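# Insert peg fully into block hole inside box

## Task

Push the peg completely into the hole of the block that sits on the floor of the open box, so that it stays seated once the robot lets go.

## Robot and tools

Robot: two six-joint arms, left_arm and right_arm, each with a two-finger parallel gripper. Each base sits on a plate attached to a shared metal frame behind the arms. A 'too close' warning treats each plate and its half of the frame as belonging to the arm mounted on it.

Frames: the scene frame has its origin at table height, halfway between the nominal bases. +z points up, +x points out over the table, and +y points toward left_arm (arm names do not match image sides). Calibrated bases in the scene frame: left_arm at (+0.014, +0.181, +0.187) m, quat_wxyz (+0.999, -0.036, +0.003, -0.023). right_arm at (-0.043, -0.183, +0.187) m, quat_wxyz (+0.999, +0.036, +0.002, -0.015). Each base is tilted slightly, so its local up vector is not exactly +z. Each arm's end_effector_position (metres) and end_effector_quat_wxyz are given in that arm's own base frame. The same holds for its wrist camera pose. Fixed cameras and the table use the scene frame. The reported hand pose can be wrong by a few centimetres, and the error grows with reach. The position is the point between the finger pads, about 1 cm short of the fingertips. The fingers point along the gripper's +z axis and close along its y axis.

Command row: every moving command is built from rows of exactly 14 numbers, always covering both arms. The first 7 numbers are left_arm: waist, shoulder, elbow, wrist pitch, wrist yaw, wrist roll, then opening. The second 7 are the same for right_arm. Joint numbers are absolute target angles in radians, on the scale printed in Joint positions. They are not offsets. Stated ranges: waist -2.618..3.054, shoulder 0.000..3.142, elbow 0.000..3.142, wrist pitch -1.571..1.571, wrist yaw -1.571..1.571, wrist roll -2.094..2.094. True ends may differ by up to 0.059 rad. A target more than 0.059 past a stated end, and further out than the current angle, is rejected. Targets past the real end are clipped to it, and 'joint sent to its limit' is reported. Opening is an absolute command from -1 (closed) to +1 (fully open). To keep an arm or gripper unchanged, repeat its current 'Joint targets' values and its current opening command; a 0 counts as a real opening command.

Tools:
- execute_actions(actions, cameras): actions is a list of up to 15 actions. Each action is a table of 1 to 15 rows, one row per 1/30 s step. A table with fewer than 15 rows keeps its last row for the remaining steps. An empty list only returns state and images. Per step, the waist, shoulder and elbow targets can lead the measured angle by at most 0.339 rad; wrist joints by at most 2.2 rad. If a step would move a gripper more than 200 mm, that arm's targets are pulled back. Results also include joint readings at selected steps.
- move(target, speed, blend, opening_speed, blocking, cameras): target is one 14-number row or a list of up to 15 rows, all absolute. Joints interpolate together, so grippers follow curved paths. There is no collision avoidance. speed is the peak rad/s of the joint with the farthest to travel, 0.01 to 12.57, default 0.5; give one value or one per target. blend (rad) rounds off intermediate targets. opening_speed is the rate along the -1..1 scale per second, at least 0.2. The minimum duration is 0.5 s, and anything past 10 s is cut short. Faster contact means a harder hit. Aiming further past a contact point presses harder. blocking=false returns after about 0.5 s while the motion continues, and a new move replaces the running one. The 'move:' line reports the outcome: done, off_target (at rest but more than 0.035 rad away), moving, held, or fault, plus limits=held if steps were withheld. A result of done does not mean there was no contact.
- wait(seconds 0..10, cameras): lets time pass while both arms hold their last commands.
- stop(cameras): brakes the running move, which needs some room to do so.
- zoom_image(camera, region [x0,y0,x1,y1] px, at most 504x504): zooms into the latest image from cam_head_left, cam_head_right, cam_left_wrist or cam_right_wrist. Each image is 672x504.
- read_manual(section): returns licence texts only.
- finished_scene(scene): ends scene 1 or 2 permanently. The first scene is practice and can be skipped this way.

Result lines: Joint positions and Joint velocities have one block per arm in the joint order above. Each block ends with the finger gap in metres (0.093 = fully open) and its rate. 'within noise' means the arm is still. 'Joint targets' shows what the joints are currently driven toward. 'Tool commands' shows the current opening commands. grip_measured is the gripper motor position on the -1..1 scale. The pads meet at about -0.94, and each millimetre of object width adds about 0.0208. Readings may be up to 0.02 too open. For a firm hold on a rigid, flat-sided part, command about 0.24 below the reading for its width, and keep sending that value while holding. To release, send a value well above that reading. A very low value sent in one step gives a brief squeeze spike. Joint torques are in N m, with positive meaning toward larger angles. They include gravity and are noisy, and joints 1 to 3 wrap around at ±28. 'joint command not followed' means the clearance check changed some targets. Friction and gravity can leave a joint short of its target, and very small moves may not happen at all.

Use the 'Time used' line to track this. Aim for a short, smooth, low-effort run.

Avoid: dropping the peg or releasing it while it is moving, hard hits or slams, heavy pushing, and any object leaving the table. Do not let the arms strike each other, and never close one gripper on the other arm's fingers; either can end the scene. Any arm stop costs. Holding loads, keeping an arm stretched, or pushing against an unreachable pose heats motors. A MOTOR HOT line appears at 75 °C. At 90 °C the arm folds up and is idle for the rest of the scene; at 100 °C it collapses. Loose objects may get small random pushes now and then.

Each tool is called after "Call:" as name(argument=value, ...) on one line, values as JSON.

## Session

Call:
execute_actions(actions=[])

Scene clock: 0.00 s.
left_arm: end_effector_position=(+0.3914, +0.0426, +0.0756) grip_measured=+1.000 end_effector_quat_wxyz=(+0.551, -0.064, +0.827, +0.094) | right_arm: end_effector_position=(+0.3717, -0.0222, +0.0974) grip_measured=+1.000 end_effector_quat_wxyz=(+0.587, +0.078, +0.803, -0.067)
Joint positions: left_arm=[0.018 1.617 0.392 0.832 -0.211 0.005 0.093] | right_arm=[0.054 1.489 0.296 0.877 0.253 0.064 0.093]
Joint velocities: within noise
Joint torques (N m): no reading
Heat: left arm: 29 °C; right arm: 30 °C.
Joint targets: left_arm=[0.018 1.610 0.400 0.834 -0.212 0.006] | right_arm=[0.054 1.481 0.307 0.888 0.253 0.064]
Tool commands: left_gripper/opening=+1.0 right_gripper/opening=+1.0

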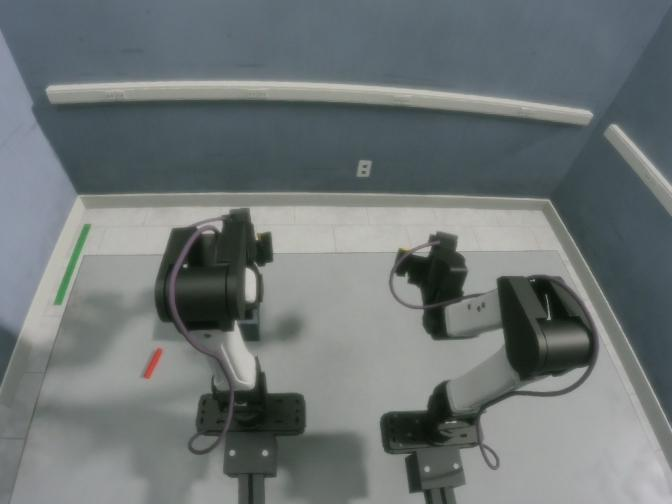

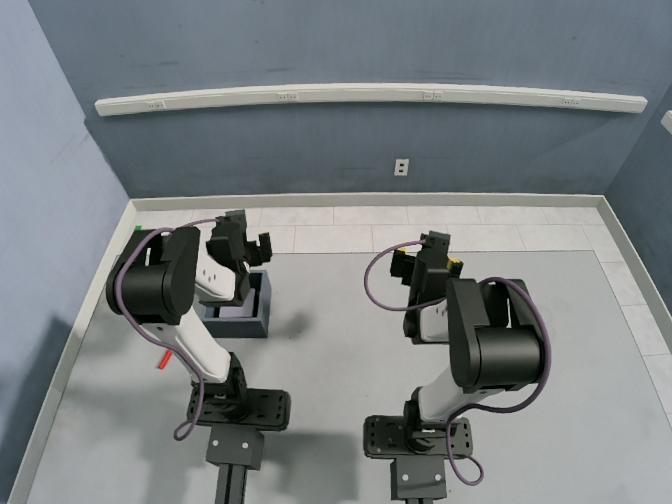

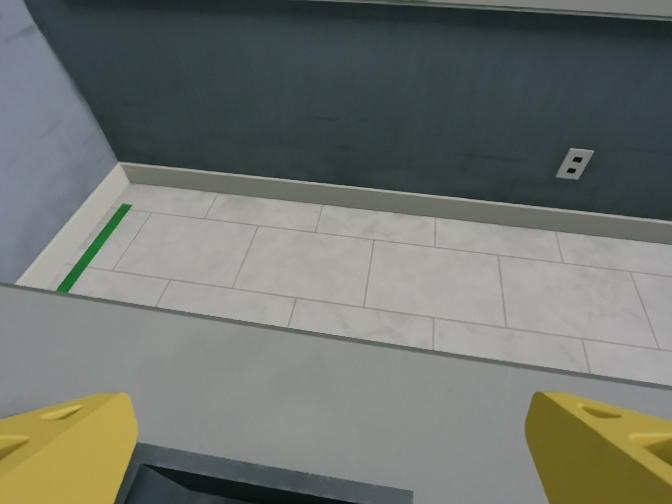

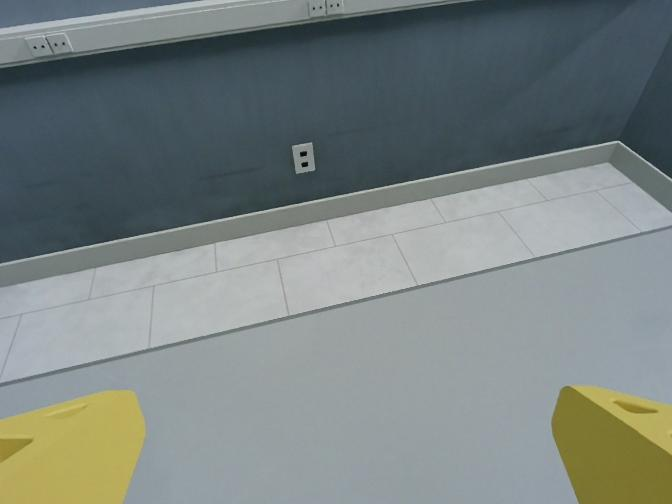

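Call:
move(target=[0.45,1.728,1.158,-0.965,-0.065,0,1,0.054,1.481,0.307,0.888,0.253,0.064,1], speed=1.5, cameras=["cam_head_left","cam_left_wrist"])

Scene clock: 6.23 s.
left_arm: end_effector_position=(+0.2675, +0.1409, +0.0485) grip_measured=+1.000 end_effector_quat_wxyz=(+0.007, -0.218, +0.975, +0.039) | right_arm: end_effector_position=(+0.3717, -0.0222, +0.0974) grip_measured=+1.000 end_effector_quat_wxyz=(+0.587, +0.078, +0.803, -0.067)
Joint positions: left_arm=[0.445 1.711 1.129 -0.958 -0.073 0.005 0.093] | right_arm=[0.054 1.489 0.296 0.877 0.253 0.064 0.093]
Joint velocities: within noise
Joint torques (N m): left_arm=[0.36 -4.41 7.9 0.21 0.06 -0.11] | right_arm=[0.46 -5.09 7.43 1.98 0.04 0.04]
Heat: left arm: 30 °C; right arm: 30 °C.
Joint targets: left_arm=[0.450 1.728 1.158 -0.965 -0.065 0.000] | right_arm=[0.054 1.481 0.307 0.888 0.253 0.064]
move: done
Images, in order (width x height): cam_head_left 672x504, cam_left_wrist 672x504.

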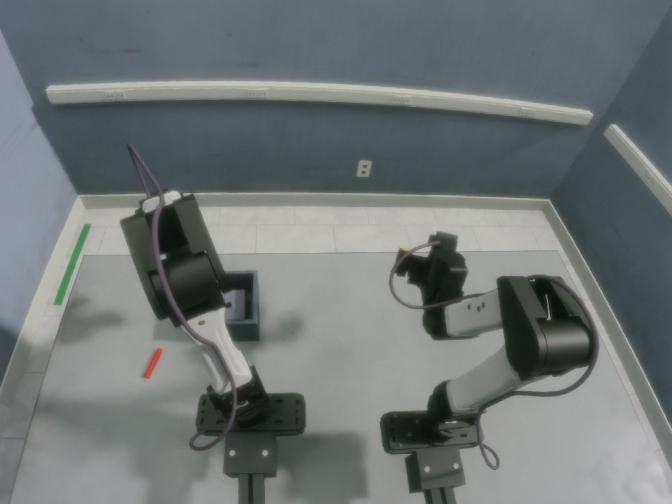

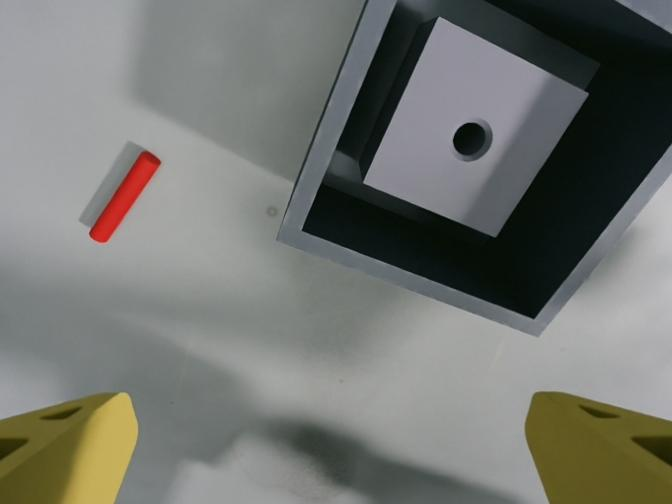

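Call:
move(target=[1.245,2.115,0.963,-0.329,0.365,-1.626,0.6,0.054,1.481,0.307,0.888,0.253,0.064,1], speed=1.3, cameras=["cam_left_wrist"])

Scene clock: 26.57 s.
left_arm: end_effector_position=(+0.1641, +0.2990, -0.0844) grip_measured=+0.602 end_effector_quat_wxyz=(-0.017, +0.972, -0.148, +0.184) | right_arm: end_effector_position=(+0.3717, -0.0222, +0.0974) grip_measured=+1.000 end_effector_quat_wxyz=(+0.587, +0.078, +0.803, -0.067)
Joint positions: left_arm=[1.243 2.098 0.97 -0.34 0.358 -1.615 0.074] | right_arm=[0.054 1.489 0.296 0.877 0.253 0.064 0.093]
Joint velocities: within noise
Joint torques (N m): left_arm=[0.4 -5.86 2.76 0.39 0.27 -0.14] | right_arm=[0.53 -4.94 7.53 1.99 0.07 0.05]
Heat: left arm: 30 °C; right arm: 32 °C.
Joint targets: left_arm=[1.245 2.115 0.963 -0.329 0.365 -1.626] | right_arm=[0.054 1.481 0.307 0.888 0.253 0.064]
move: done
Images, in order (width x height): cam_left_wrist 672x504.

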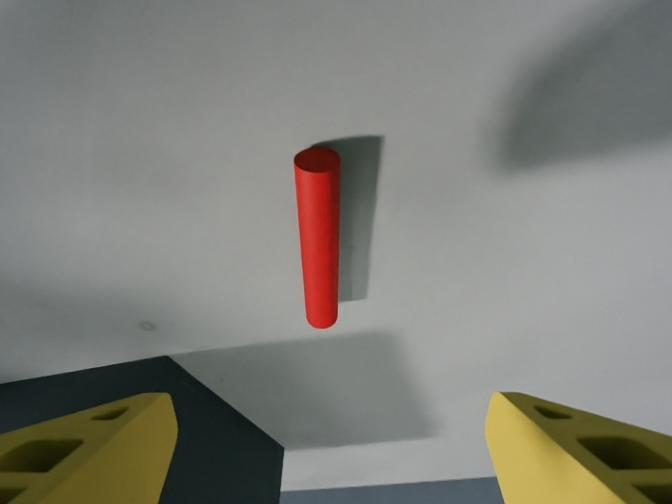

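Call:
move(target=[[1.263,2.337,0.949,-0.100,0.366,-1.607,0.5,0.054,1.481,0.307,0.888,0.253,0.064,1],[1.263,2.337,0.949,-0.100,0.366,-1.607,-0.95,0.054,1.481,0.307,0.888,0.253,0.064,1]], speed=0.5, opening_speed=1.5, cameras=["cam_left_wrist"])

Scene clock: 39.17 s.
left_arm: end_effector_position=(+0.1583, +0.2945, -0.1523) grip_measured=-0.851 end_effector_quat_wxyz=(-0.012, +0.973, -0.140, +0.184) | right_arm: end_effector_position=(+0.3717, -0.0222, +0.0974) grip_measured=+1.000 end_effector_quat_wxyz=(+0.587, +0.078, +0.803, -0.067)
Joint positions: left_arm=[1.256 2.323 0.953 -0.111 0.36 -1.616 0.004] | right_arm=[0.054 1.489 0.296 0.877 0.253 0.064 0.093]
Joint velocities: within noise
Joint torques (N m): left_arm=[0.81 -6.3 1.84 0.38 0.26 0.04] | right_arm=[0.58 -4.9 7.31 2 0.06 0.02]
Heat: left arm: 31 °C; right arm: 32 °C.
Joint targets: left_arm=[1.263 2.337 0.949 -0.100 0.366 -1.607] | right_arm=[0.054 1.481 0.307 0.888 0.253 0.064]
move: done
Images, in order (width x height): cam_left_wrist 672x504.

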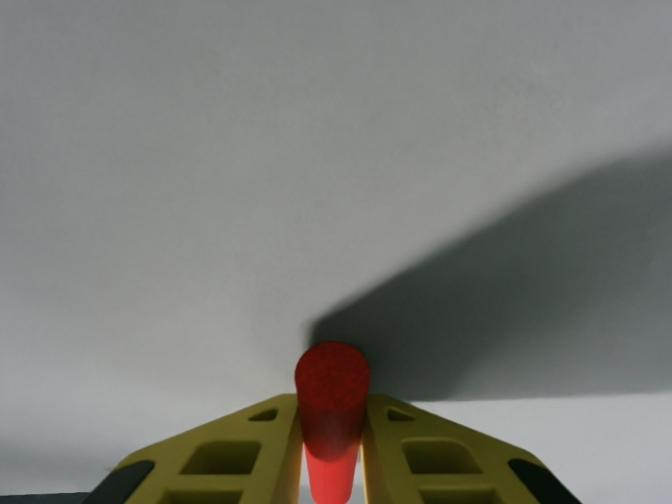

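Call:
move(target=[[1.263,1.819,1.085,-0.754,0.366,-1.607,-0.95,0.054,1.481,0.307,0.888,0.253,0.064,1],[-0.18,2.073,0.946,-0.454,-1.244,-1.573,-0.95,0.054,1.481,0.307,0.888,0.253,0.064,1],[-0.18,2.19,0.936,-0.326,-1.244,-1.573,-0.95,0.054,1.481,0.307,0.888,0.253,0.064,1]], speed=[1.0,1.1,0.4], cameras=["cam_left_wrist","cam_head_right","cam_head_left"])

Call:
zoom_image(camera="cam_head_right", region=[195, 255, 285, 345])

Call:
zoom_image(camera="cam_left_wrist", region=[222, 344, 442, 504])

Scene clock: 57.03 s.
left_arm: end_effector_position=(+0.3312, +0.1007, -0.0109) grip_measured=-0.851 end_effector_quat_wxyz=(+0.445, -0.526, +0.625, +0.368) | right_arm: end_effector_position=(+0.3717, -0.0222, +0.0974) grip_measured=+1.000 end_effector_quat_wxyz=(+0.587, +0.078, +0.803, -0.067)
Joint positions: left_arm=[-0.181 2.176 0.942 -0.338 -1.231 -1.582 0.004] | right_arm=[0.054 1.489 0.296 0.877 0.253 0.064 0.093]
Joint velocities: within noise
Joint torques (N m): left_arm=[-0.18 -5.89 2.78 0.36 -0.94 0.02] | right_arm=[0.61 -5.03 7.39 2 0.07 0.06]
Heat: left arm: 32 °C; right arm: 33 °C.
Joint targets: left_arm=[-0.180 2.190 0.936 -0.326 -1.244 -1.573] | right_arm=[0.054 1.481 0.307 0.888 0.253 0.064]
move: done
Images, in order (width x height): cam_head_left 672x504, cam_head_right 672x504, cam_left_wrist 672x504.

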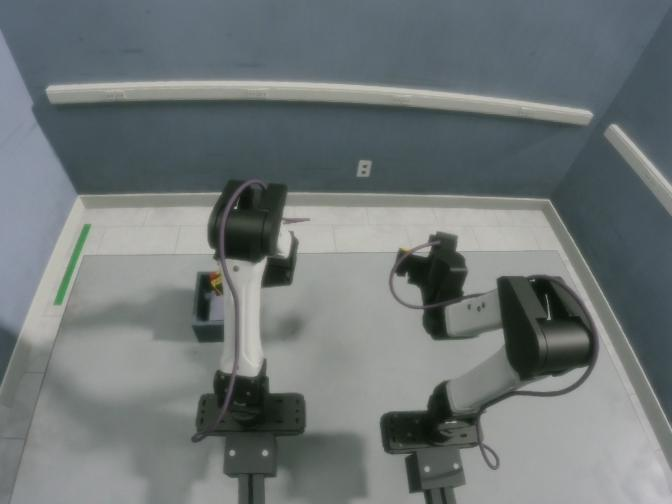

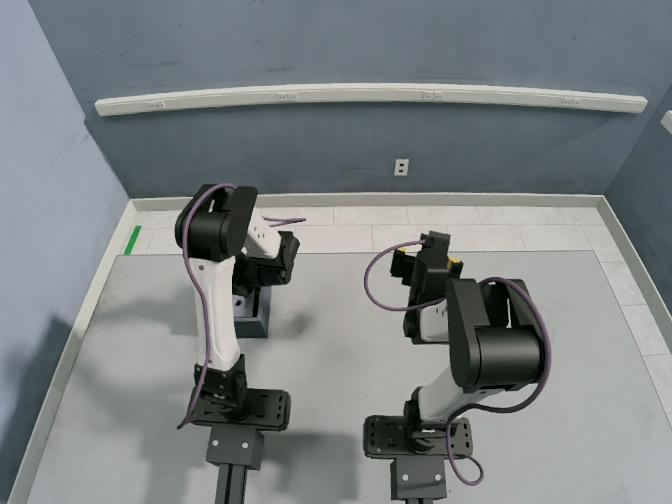

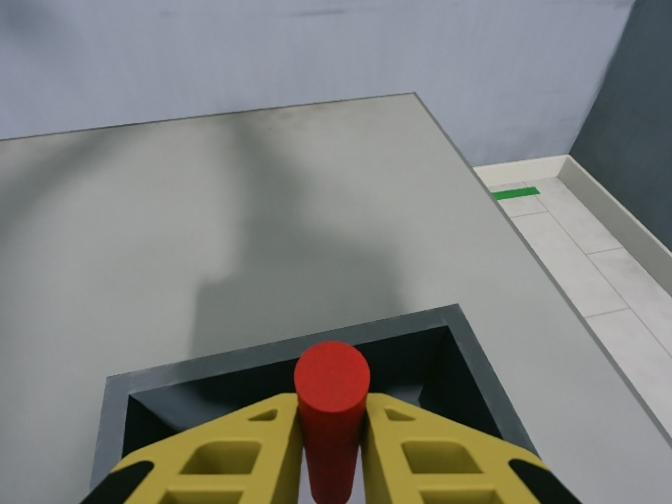

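Scaled by 5.600.

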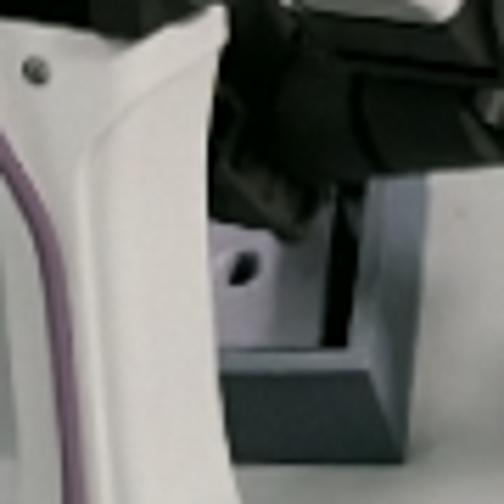

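Scaled by 2.291.

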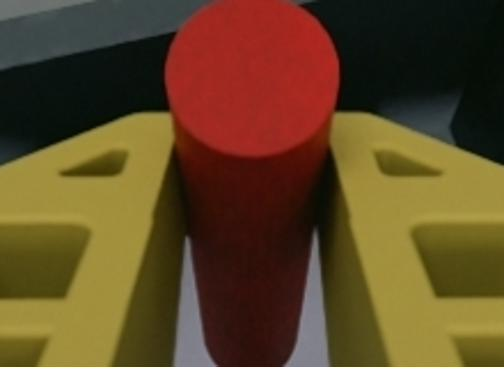

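Call:
zoom_image(camera="cam_head_left", region=[185, 260, 265, 350])

Scaled by 5.600.

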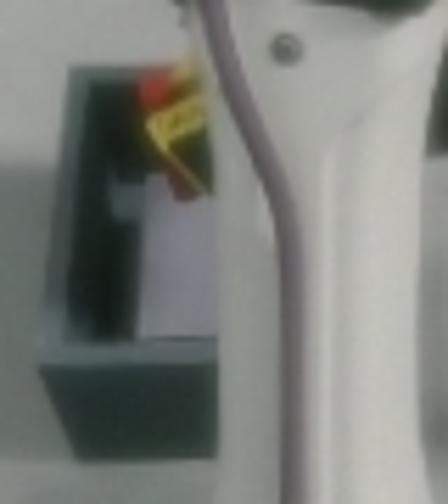

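Call:
move(target=[-0.232,2.171,0.838,-0.247,-1.244,-1.573,-0.95,0.054,1.481,0.307,0.888,0.253,0.064,1], speed=0.4, cameras=["cam_left_wrist","cam_head_right","cam_head_left"])

Call:
zoom_image(camera="cam_head_left", region=[185, 260, 265, 350])

Call:
zoom_image(camera="cam_left_wrist", region=[222, 344, 442, 504])

Scene clock: 73.87 s.
left_arm: end_effector_position=(+0.3126, +0.0911, -0.0230) grip_measured=-0.851 end_effector_quat_wxyz=(+0.449, -0.507, +0.639, +0.364) | right_arm: end_effector_position=(+0.3717, -0.0222, +0.0974) grip_measured=+1.000 end_effector_quat_wxyz=(+0.587, +0.078, +0.803, -0.067)
Joint positions: left_arm=[-0.226 2.176 0.845 -0.259 -1.232 -1.581 0.004] | right_arm=[0.054 1.489 0.296 0.877 0.253 0.064 0.093]
Joint velocities: within noise
Joint torques (N m): left_arm=[-0.72 -7.02 2.15 0.38 -0.92 0.02] | right_arm=[0.5 -5.11 7.28 2.01 0.08 0.01]
Heat: left arm: 32 °C; right arm: 33 °C.
Joint targets: left_arm=[-0.232 2.171 0.838 -0.247 -1.244 -1.573] | right_arm=[0.054 1.481 0.307 0.888 0.253 0.064]
move: done
Images, in order (width x height): cam_head_left 672x504, cam_head_right 672x504, cam_left_wrist 672x504.

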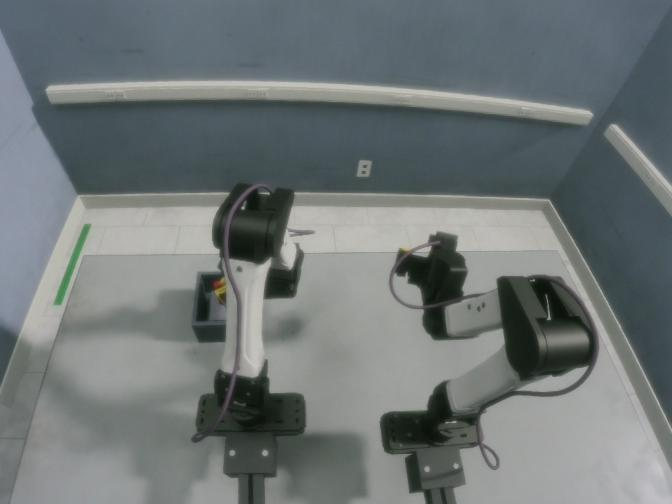

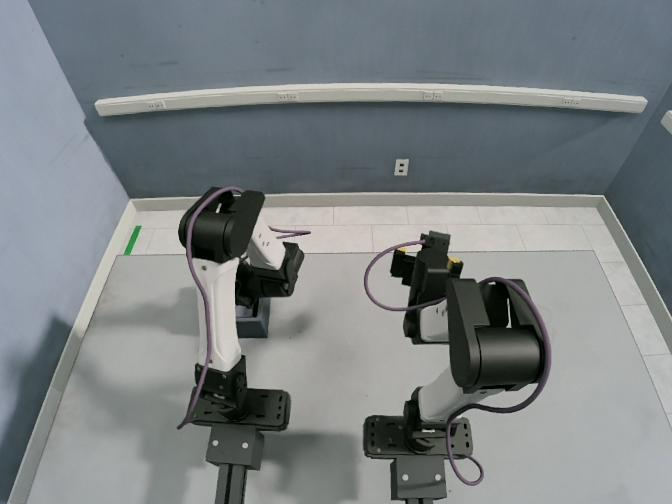

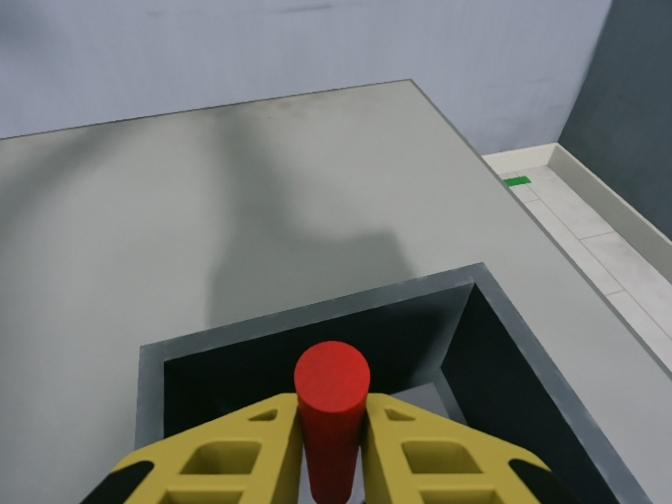

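Scaled by 5.600.

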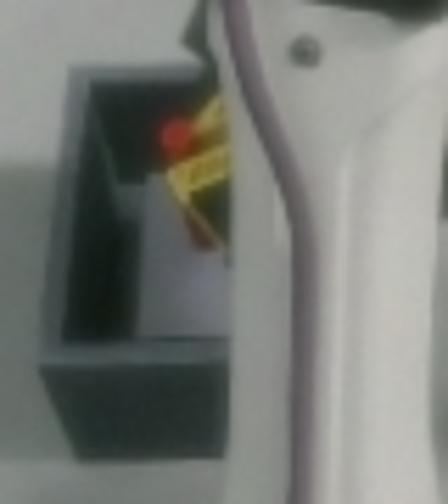

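Scaled by 2.291.

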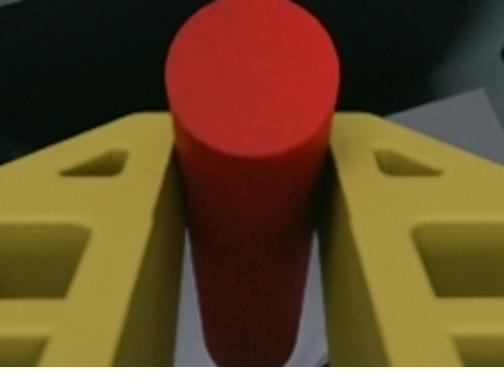

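Call:
move(target=[-0.258,2.218,0.875,-0.237,-1.244,-1.573,-0.95,0.054,1.481,0.307,0.888,0.253,0.064,1], speed=0.3, cameras=["cam_left_wrist","cam_head_left"])

Call:
zoom_image(camera="cam_left_wrist", region=[222, 344, 442, 504])

Call:
zoom_image(camera="cam_head_left", region=[185, 260, 265, 350])

Scene clock: 83.67 s.
left_arm: end_effector_position=(+0.3167, +0.0828, -0.0282) grip_measured=-0.851 end_effector_quat_wxyz=(+0.453, -0.499, +0.646, +0.359) | right_arm: end_effector_position=(+0.3717, -0.0222, +0.0974) grip_measured=+1.000 end_effector_quat_wxyz=(+0.587, +0.078, +0.803, -0.067)
Joint positions: left_arm=[-0.251 2.201 0.857 -0.249 -1.233 -1.581 0.004] | right_arm=[0.054 1.489 0.296 0.877 0.253 0.064 0.093]
Joint velocities: within noise
Joint torques (N m): left_arm=[-0.83 -5.24 4.31 0.36 -0.92 0.03] | right_arm=[0.58 -5.03 7.38 1.99 0.04 0.06]
Heat: left arm: 32 °C; right arm: 33 °C.
Joint targets: left_arm=[-0.258 2.218 0.875 -0.237 -1.244 -1.573] | right_arm=[0.054 1.481 0.307 0.888 0.253 0.064]
move: done
Images, in order (width x height): cam_head_left 672x504, cam_left_wrist 672x504.

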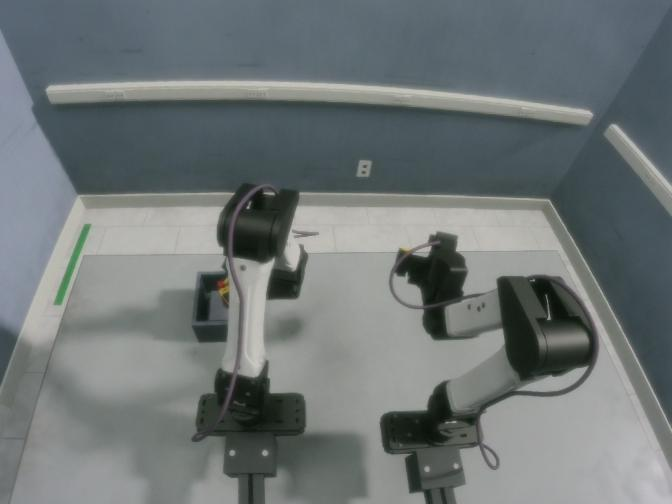

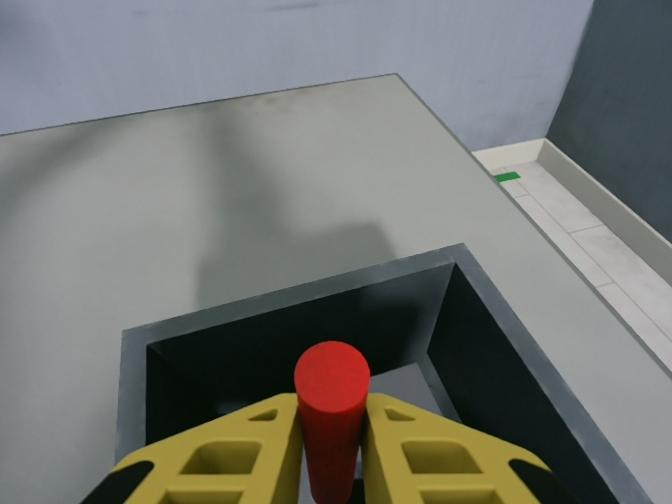

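Scaled by 2.291.

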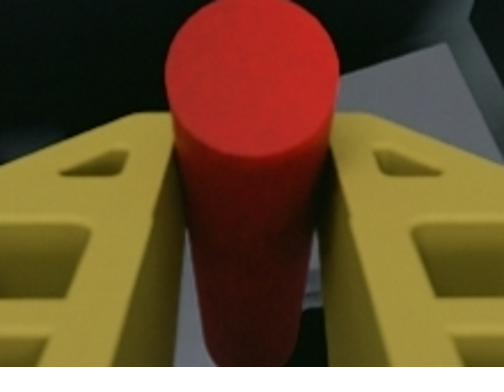

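Scaled by 5.600.

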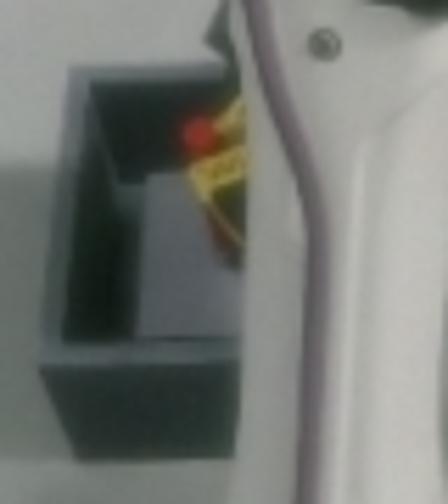

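Call:
move(target=[-0.258,2.254,0.915,-0.227,-1.244,-1.573,-0.95,0.054,1.481,0.307,0.888,0.253,0.064,1], speed=0.3, cameras=["cam_left_wrist","cam_head_left"])

Call:
zoom_image(camera="cam_left_wrist", region=[222, 344, 442, 504])

Call:
zoom_image(camera="cam_head_left", region=[185, 260, 265, 350])

Scene clock: 96.20 s.
left_arm: end_effector_position=(+0.3269, +0.0802, -0.0331) grip_measured=-0.851 end_effector_quat_wxyz=(+0.457, -0.502, +0.643, +0.354) | right_arm: end_effector_position=(+0.3717, -0.0222, +0.0974) grip_measured=+1.000 end_effector_quat_wxyz=(+0.587, +0.078, +0.803, -0.067)
Joint positions: left_arm=[-0.251 2.235 0.897 -0.239 -1.233 -1.581 0.004] | right_arm=[0.054 1.489 0.296 0.877 0.253 0.064 0.093]
Joint velocities: within noise
Joint torques (N m): left_arm=[-0.84 -5.46 4.34 0.38 -0.92 0.03] | right_arm=[0.47 -5.11 7.34 2 0.06 0.02]
Heat: left arm: 33 °C; right arm: 33 °C.
Joint targets: left_arm=[-0.258 2.254 0.915 -0.227 -1.244 -1.573] | right_arm=[0.054 1.481 0.307 0.888 0.253 0.064]
move: done
Images, in order (width x height): cam_head_left 672x504, cam_left_wrist 672x504.

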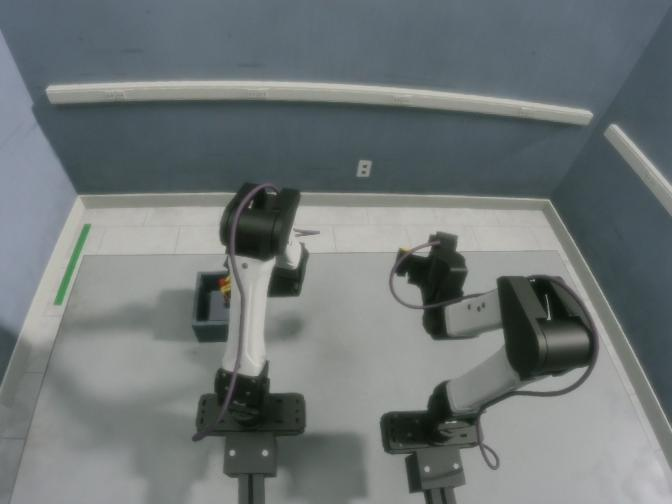

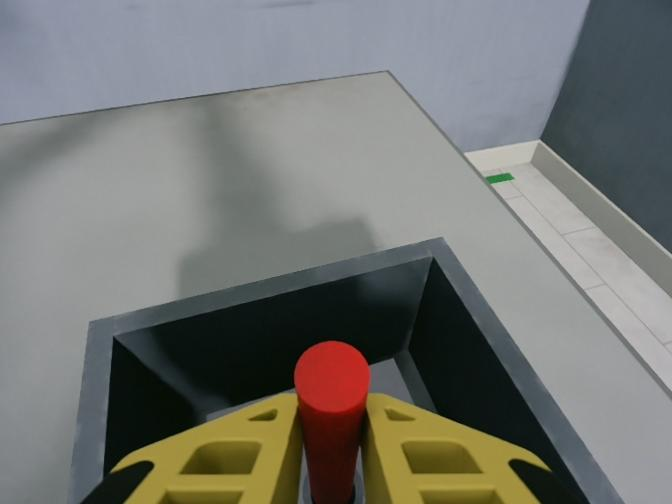

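Scaled by 2.291.

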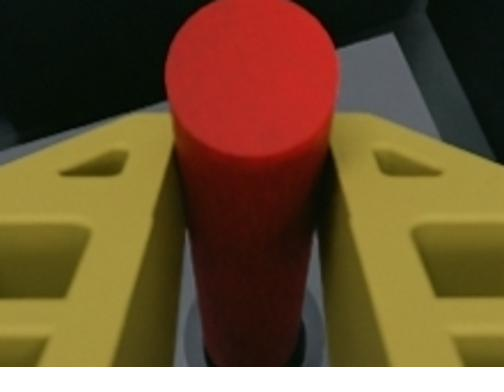

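Scaled by 5.600.

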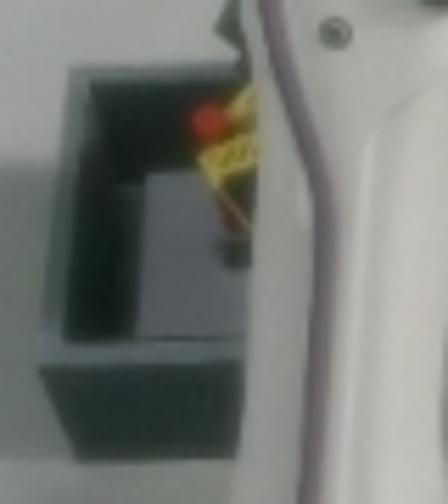

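Call:
move(target=[-0.276,2.316,0.92,-0.170,-1.287,-1.573,-0.95,0.054,1.481,0.307,0.888,0.253,0.064,1], speed=0.25, cameras=["cam_left_wrist","cam_head_left"])

Call:
zoom_image(camera="cam_left_wrist", region=[222, 344, 442, 504])

Call:
zoom_image(camera="cam_head_left", region=[205, 275, 245, 325])

Scene clock: 111.50 s.
left_arm: end_effector_position=(+0.3287, +0.0765, -0.0437) grip_measured=-0.851 end_effector_quat_wxyz=(+0.473, -0.489, +0.638, +0.360) | right_arm: end_effector_position=(+0.3717, -0.0222, +0.0974) grip_measured=+1.000 end_effector_quat_wxyz=(+0.587, +0.078, +0.803, -0.067)
Joint positions: left_arm=[-0.268 2.299 0.903 -0.182 -1.272 -1.581 0.004] | right_arm=[0.054 1.489 0.296 0.877 0.253 0.064 0.093]
Joint velocities: within noise
Joint torques (N m): left_arm=[-0.9 -5.65 3.93 0.38 -0.93 0.03] | right_arm=[0.62 -5.07 7.24 2 0.05 0.04]
Heat: left arm: 33 °C; right arm: 34 °C.
Joint targets: left_arm=[-0.276 2.316 0.920 -0.170 -1.287 -1.573] | right_arm=[0.054 1.481 0.307 0.888 0.253 0.064]
move: done
Images, in order (width x height): cam_head_left 672x504, cam_left_wrist 672x504.

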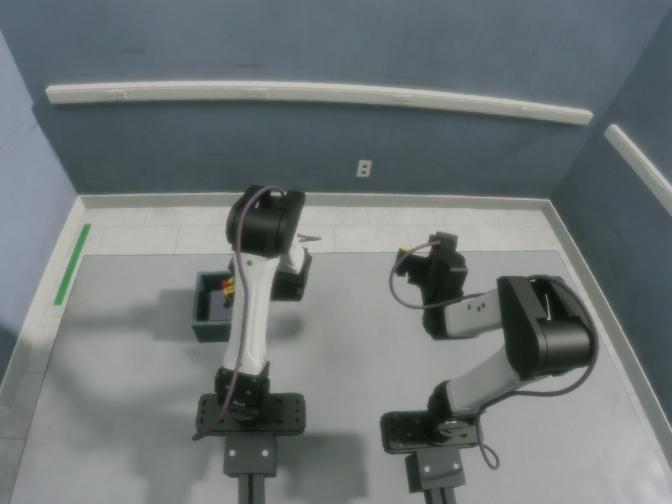

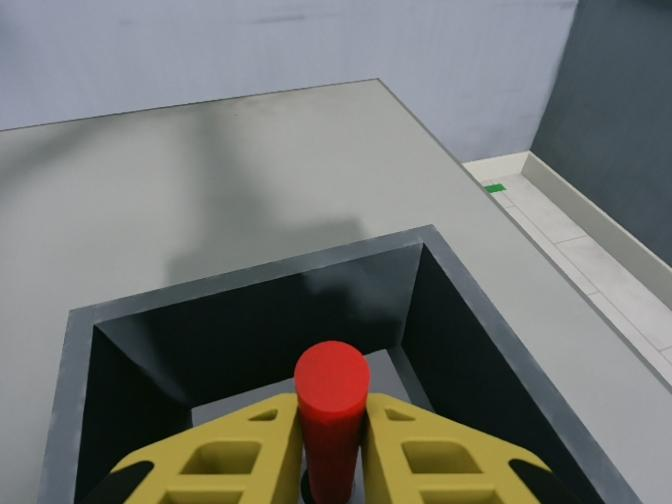

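Scaled by 2.291.

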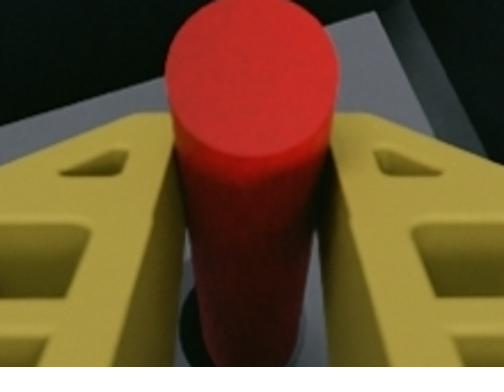

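Scaled by 10.080.

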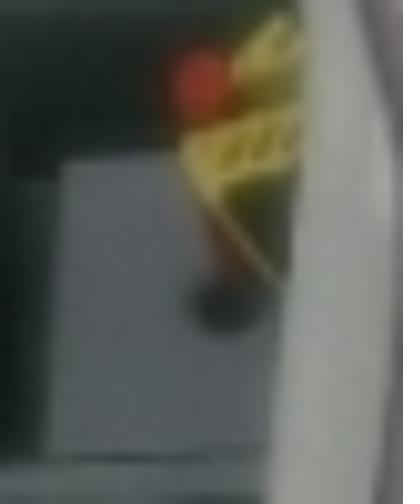

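Call:
move(target=[[-0.276,2.316,0.902,-0.175,-1.287,-1.573,-0.95,0.054,1.481,0.307,0.888,0.253,0.064,1],[-0.276,2.379,0.902,-0.108,-1.287,-1.573,-0.95,0.054,1.481,0.307,0.888,0.253,0.064,1]], speed=0.2, cameras=["cam_left_wrist","cam_head_left"])

Call:
zoom_image(camera="cam_left_wrist", region=[222, 344, 442, 504])

Call:
zoom_image(camera="cam_head_left", region=[205, 275, 245, 325])

Scene clock: 119.77 s.
left_arm: end_effector_position=(+0.3260, +0.0774, -0.0608) grip_measured=-0.851 end_effector_quat_wxyz=(+0.473, -0.489, +0.638, +0.361) | right_arm: end_effector_position=(+0.3717, -0.0222, +0.0974) grip_measured=+1.000 end_effector_quat_wxyz=(+0.587, +0.078, +0.803, -0.067)
Joint positions: left_arm=[-0.268 2.362 0.903 -0.12 -1.274 -1.581 0.004] | right_arm=[0.054 1.489 0.296 0.877 0.253 0.064 0.093]
Joint velocities: within noise
Joint torques (N m): left_arm=[-0.83 -5.78 2.04 0.4 -0.93 0.01] | right_arm=[0.32 -4.97 7.39 1.98 0.05 0.04]
Heat: left arm: 33 °C; right arm: 34 °C.
Joint targets: left_arm=[-0.276 2.379 0.902 -0.108 -1.287 -1.573] | right_arm=[0.054 1.481 0.307 0.888 0.253 0.064]
move: done
Images, in order (width x height): cam_head_left 672x504, cam_left_wrist 672x504.

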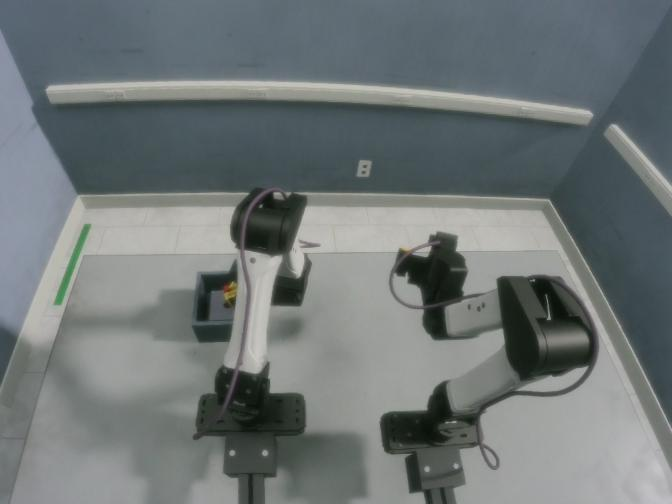

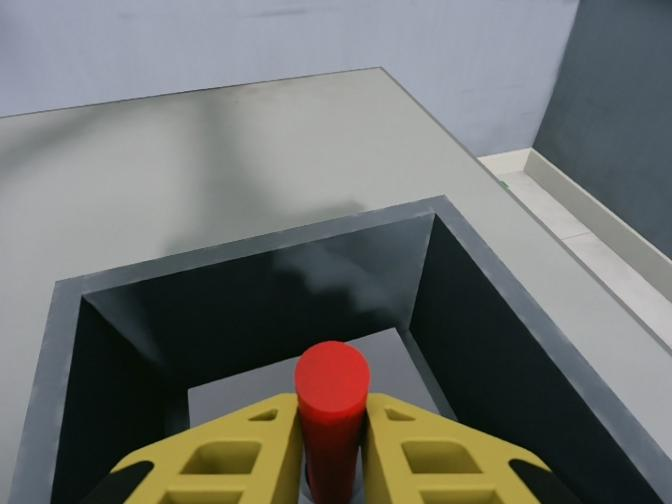

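Scaled by 2.291.

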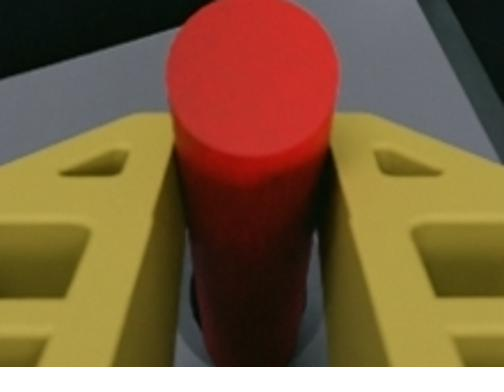

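Scaled by 10.080.

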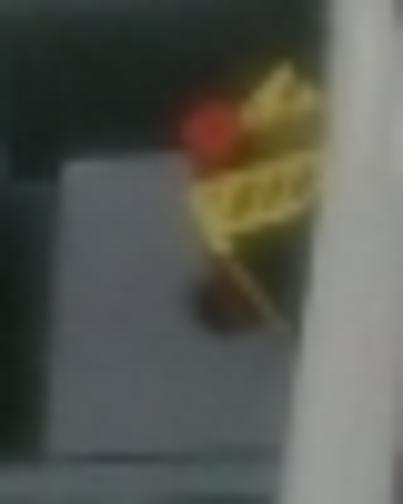

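Call:
move(target=[-0.276,2.434,0.902,-0.056,-1.287,-1.573,-0.95,0.054,1.481,0.307,0.888,0.253,0.064,1], speed=0.2, cameras=["cam_left_wrist","cam_head_left"])

Call:
zoom_image(camera="cam_left_wrist", region=[222, 344, 442, 504])

Call:
zoom_image(camera="cam_head_left", region=[205, 275, 245, 325])

Scene clock: 124.80 s.
left_arm: end_effector_position=(+0.3242, +0.0795, -0.0681) grip_measured=-0.851 end_effector_quat_wxyz=(+0.486, -0.482, +0.629, +0.368) | right_arm: end_effector_position=(+0.3717, -0.0222, +0.0974) grip_measured=+1.000 end_effector_quat_wxyz=(+0.587, +0.078, +0.803, -0.067)
Joint positions: left_arm=[-0.269 2.411 0.903 -0.067 -1.312 -1.581 0.004] | right_arm=[0.054 1.489 0.296 0.877 0.253 0.064 0.093]
Joint velocities: within noise
Joint torques (N m): left_arm=[-0.91 -5.33 1.77 0.39 -0.49 0.03] | right_arm=[0.53 -4.98 7.36 1.98 0.07 0.03]
Heat: left arm: 33 °C; right arm: 34 °C.
Joint targets: left_arm=[-0.276 2.434 0.902 -0.056 -1.287 -1.573] | right_arm=[0.054 1.481 0.307 0.888 0.253 0.064]
move: done
Images, in order (width x height): cam_head_left 672x504, cam_left_wrist 672x504.

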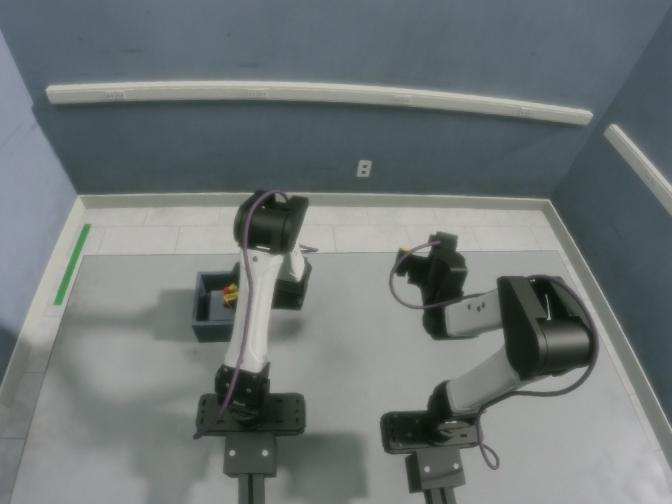

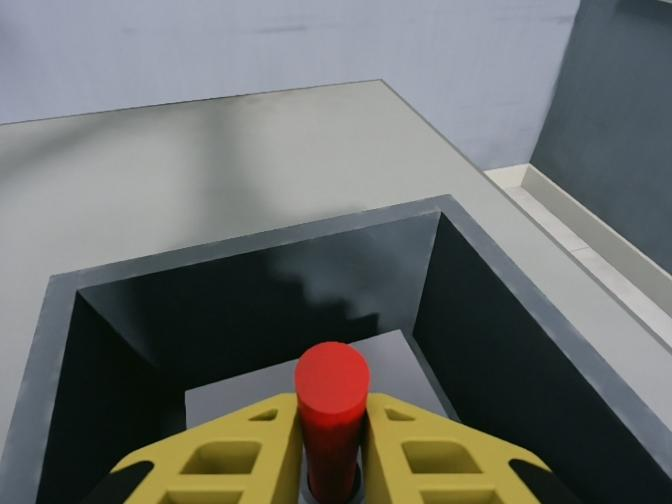

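Scaled by 2.291.

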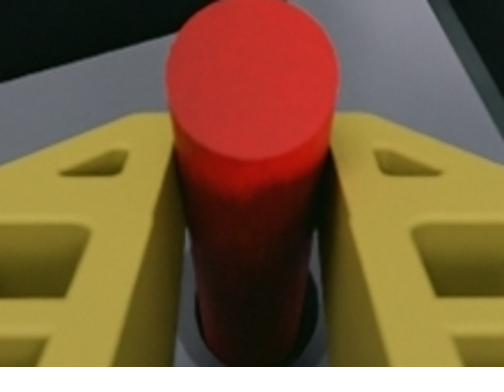

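Scaled by 10.080.

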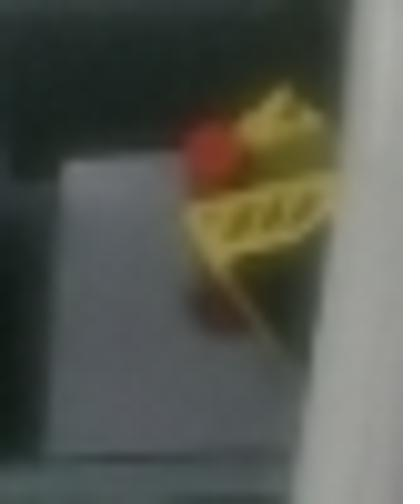

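Call:
move(target=[-0.276,2.46,0.902,-0.030,-1.275,-1.573,-0.95,0.054,1.481,0.307,0.888,0.253,0.064,1], speed=0.2, cameras=["cam_left_wrist"])

Call:
zoom_image(camera="cam_left_wrist", region=[222, 344, 442, 504])

Scene clock: 134.33 s.
left_arm: end_effector_position=(+0.3243, +0.0790, -0.0674) grip_measured=-0.851 end_effector_quat_wxyz=(+0.494, -0.477, +0.624, +0.372) | right_arm: end_effector_position=(+0.3717, -0.0222, +0.0974) grip_measured=+1.000 end_effector_quat_wxyz=(+0.587, +0.078, +0.803, -0.067)
Joint positions: left_arm=[-0.274 2.422 0.903 -0.055 -1.335 -1.581 0.004] | right_arm=[0.054 1.489 0.296 0.877 0.253 0.064 0.093]
Joint velocities: within noise
Joint torques (N m): left_arm=[-0.53 -4.07 1.72 0.55 -0.07 0.03] | right_arm=[0.39 -5.12 7.34 1.99 0.04 0.03]
Heat: left arm: 33 °C; right arm: 35 °C.
Joint targets: left_arm=[-0.276 2.460 0.902 -0.030 -1.275 -1.573] | right_arm=[0.054 1.481 0.307 0.888 0.253 0.064]
move: off_target (left_arm); left_arm: the wrist yaw is farthest, 0.060 rad from its target
Images, in order (width x height): cam_left_wrist 672x504.

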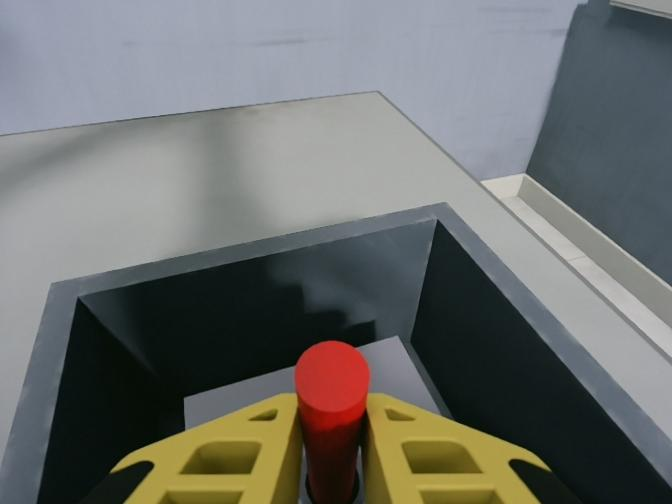

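Scaled by 2.291.

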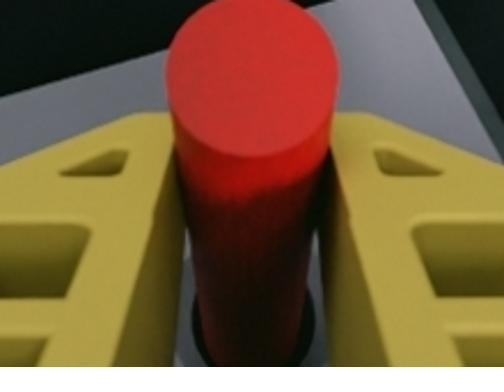

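Call:
move(target=[-0.250,2.435,0.902,-0.050,-1.295,-1.573,-0.95,0.054,1.481,0.307,0.888,0.253,0.064,1], speed=0.15, cameras=["cam_left_wrist","cam_head_left"])

Call:
zoom_image(camera="cam_left_wrist", region=[282, 444, 382, 504])

Call:
zoom_image(camera="cam_head_left", region=[205, 275, 245, 325])

Scene clock: 142.27 s.
left_arm: end_effector_position=(+0.3238, +0.0811, -0.0669) grip_measured=-0.851 end_effector_quat_wxyz=(+0.494, -0.478, +0.622, +0.375) | right_arm: end_effector_position=(+0.3717, -0.0222, +0.0974) grip_measured=+1.000 end_effector_quat_wxyz=(+0.587, +0.078, +0.803, -0.067)
Joint positions: left_arm=[-0.268 2.422 0.903 -0.055 -1.338 -1.581 0.004] | right_arm=[0.054 1.489 0.296 0.877 0.253 0.064 0.093]
Joint velocities: within noise
Joint torques (N m): left_arm=[1.11 -6.22 1.74 0.33 -0.29 0.01] | right_arm=[0.46 -4.94 7.36 1.97 0.05 0.04]
Heat: left arm: 33 °C; right arm: 35 °C.
Joint targets: left_arm=[-0.250 2.435 0.902 -0.050 -1.295 -1.573] | right_arm=[0.054 1.481 0.307 0.888 0.253 0.064]
move: off_target (left_arm); left_arm: the wrist yaw is farthest, 0.043 rad from its target
Images, in order (width x height): cam_head_left 672x504, cam_left_wrist 672x504.

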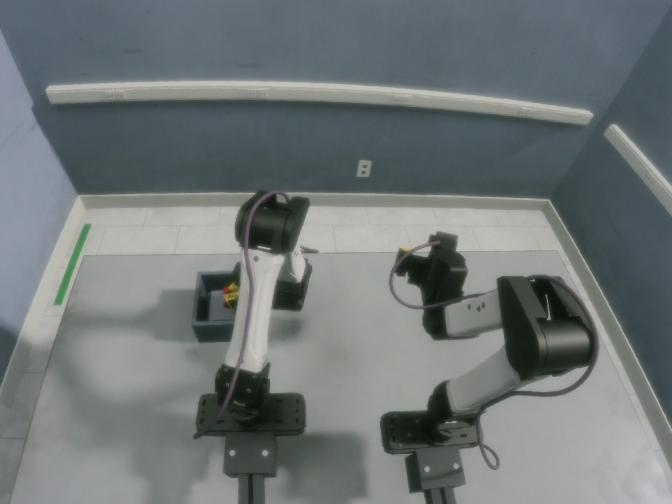

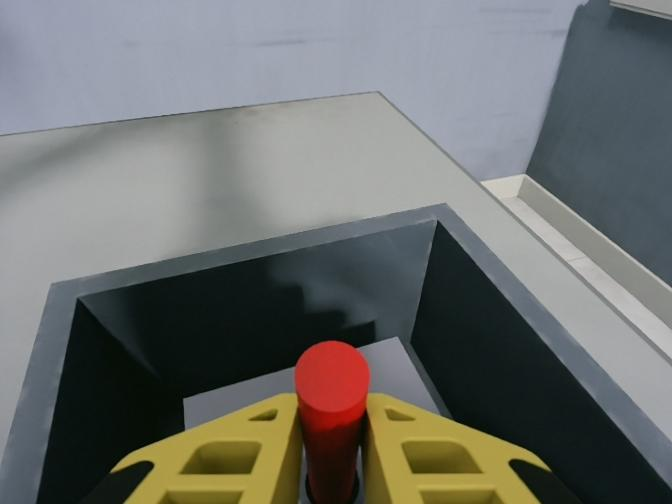

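Scaled by 5.040.

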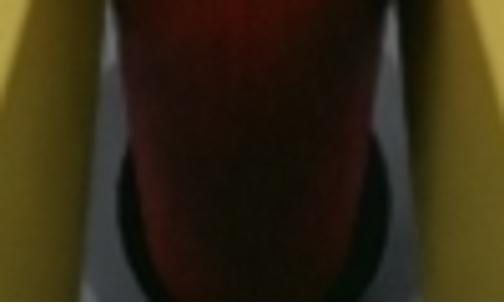

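Scaled by 10.080.

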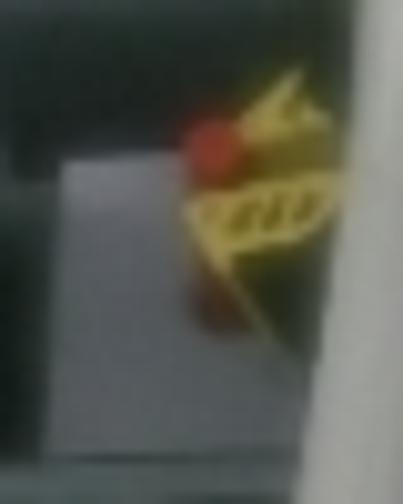

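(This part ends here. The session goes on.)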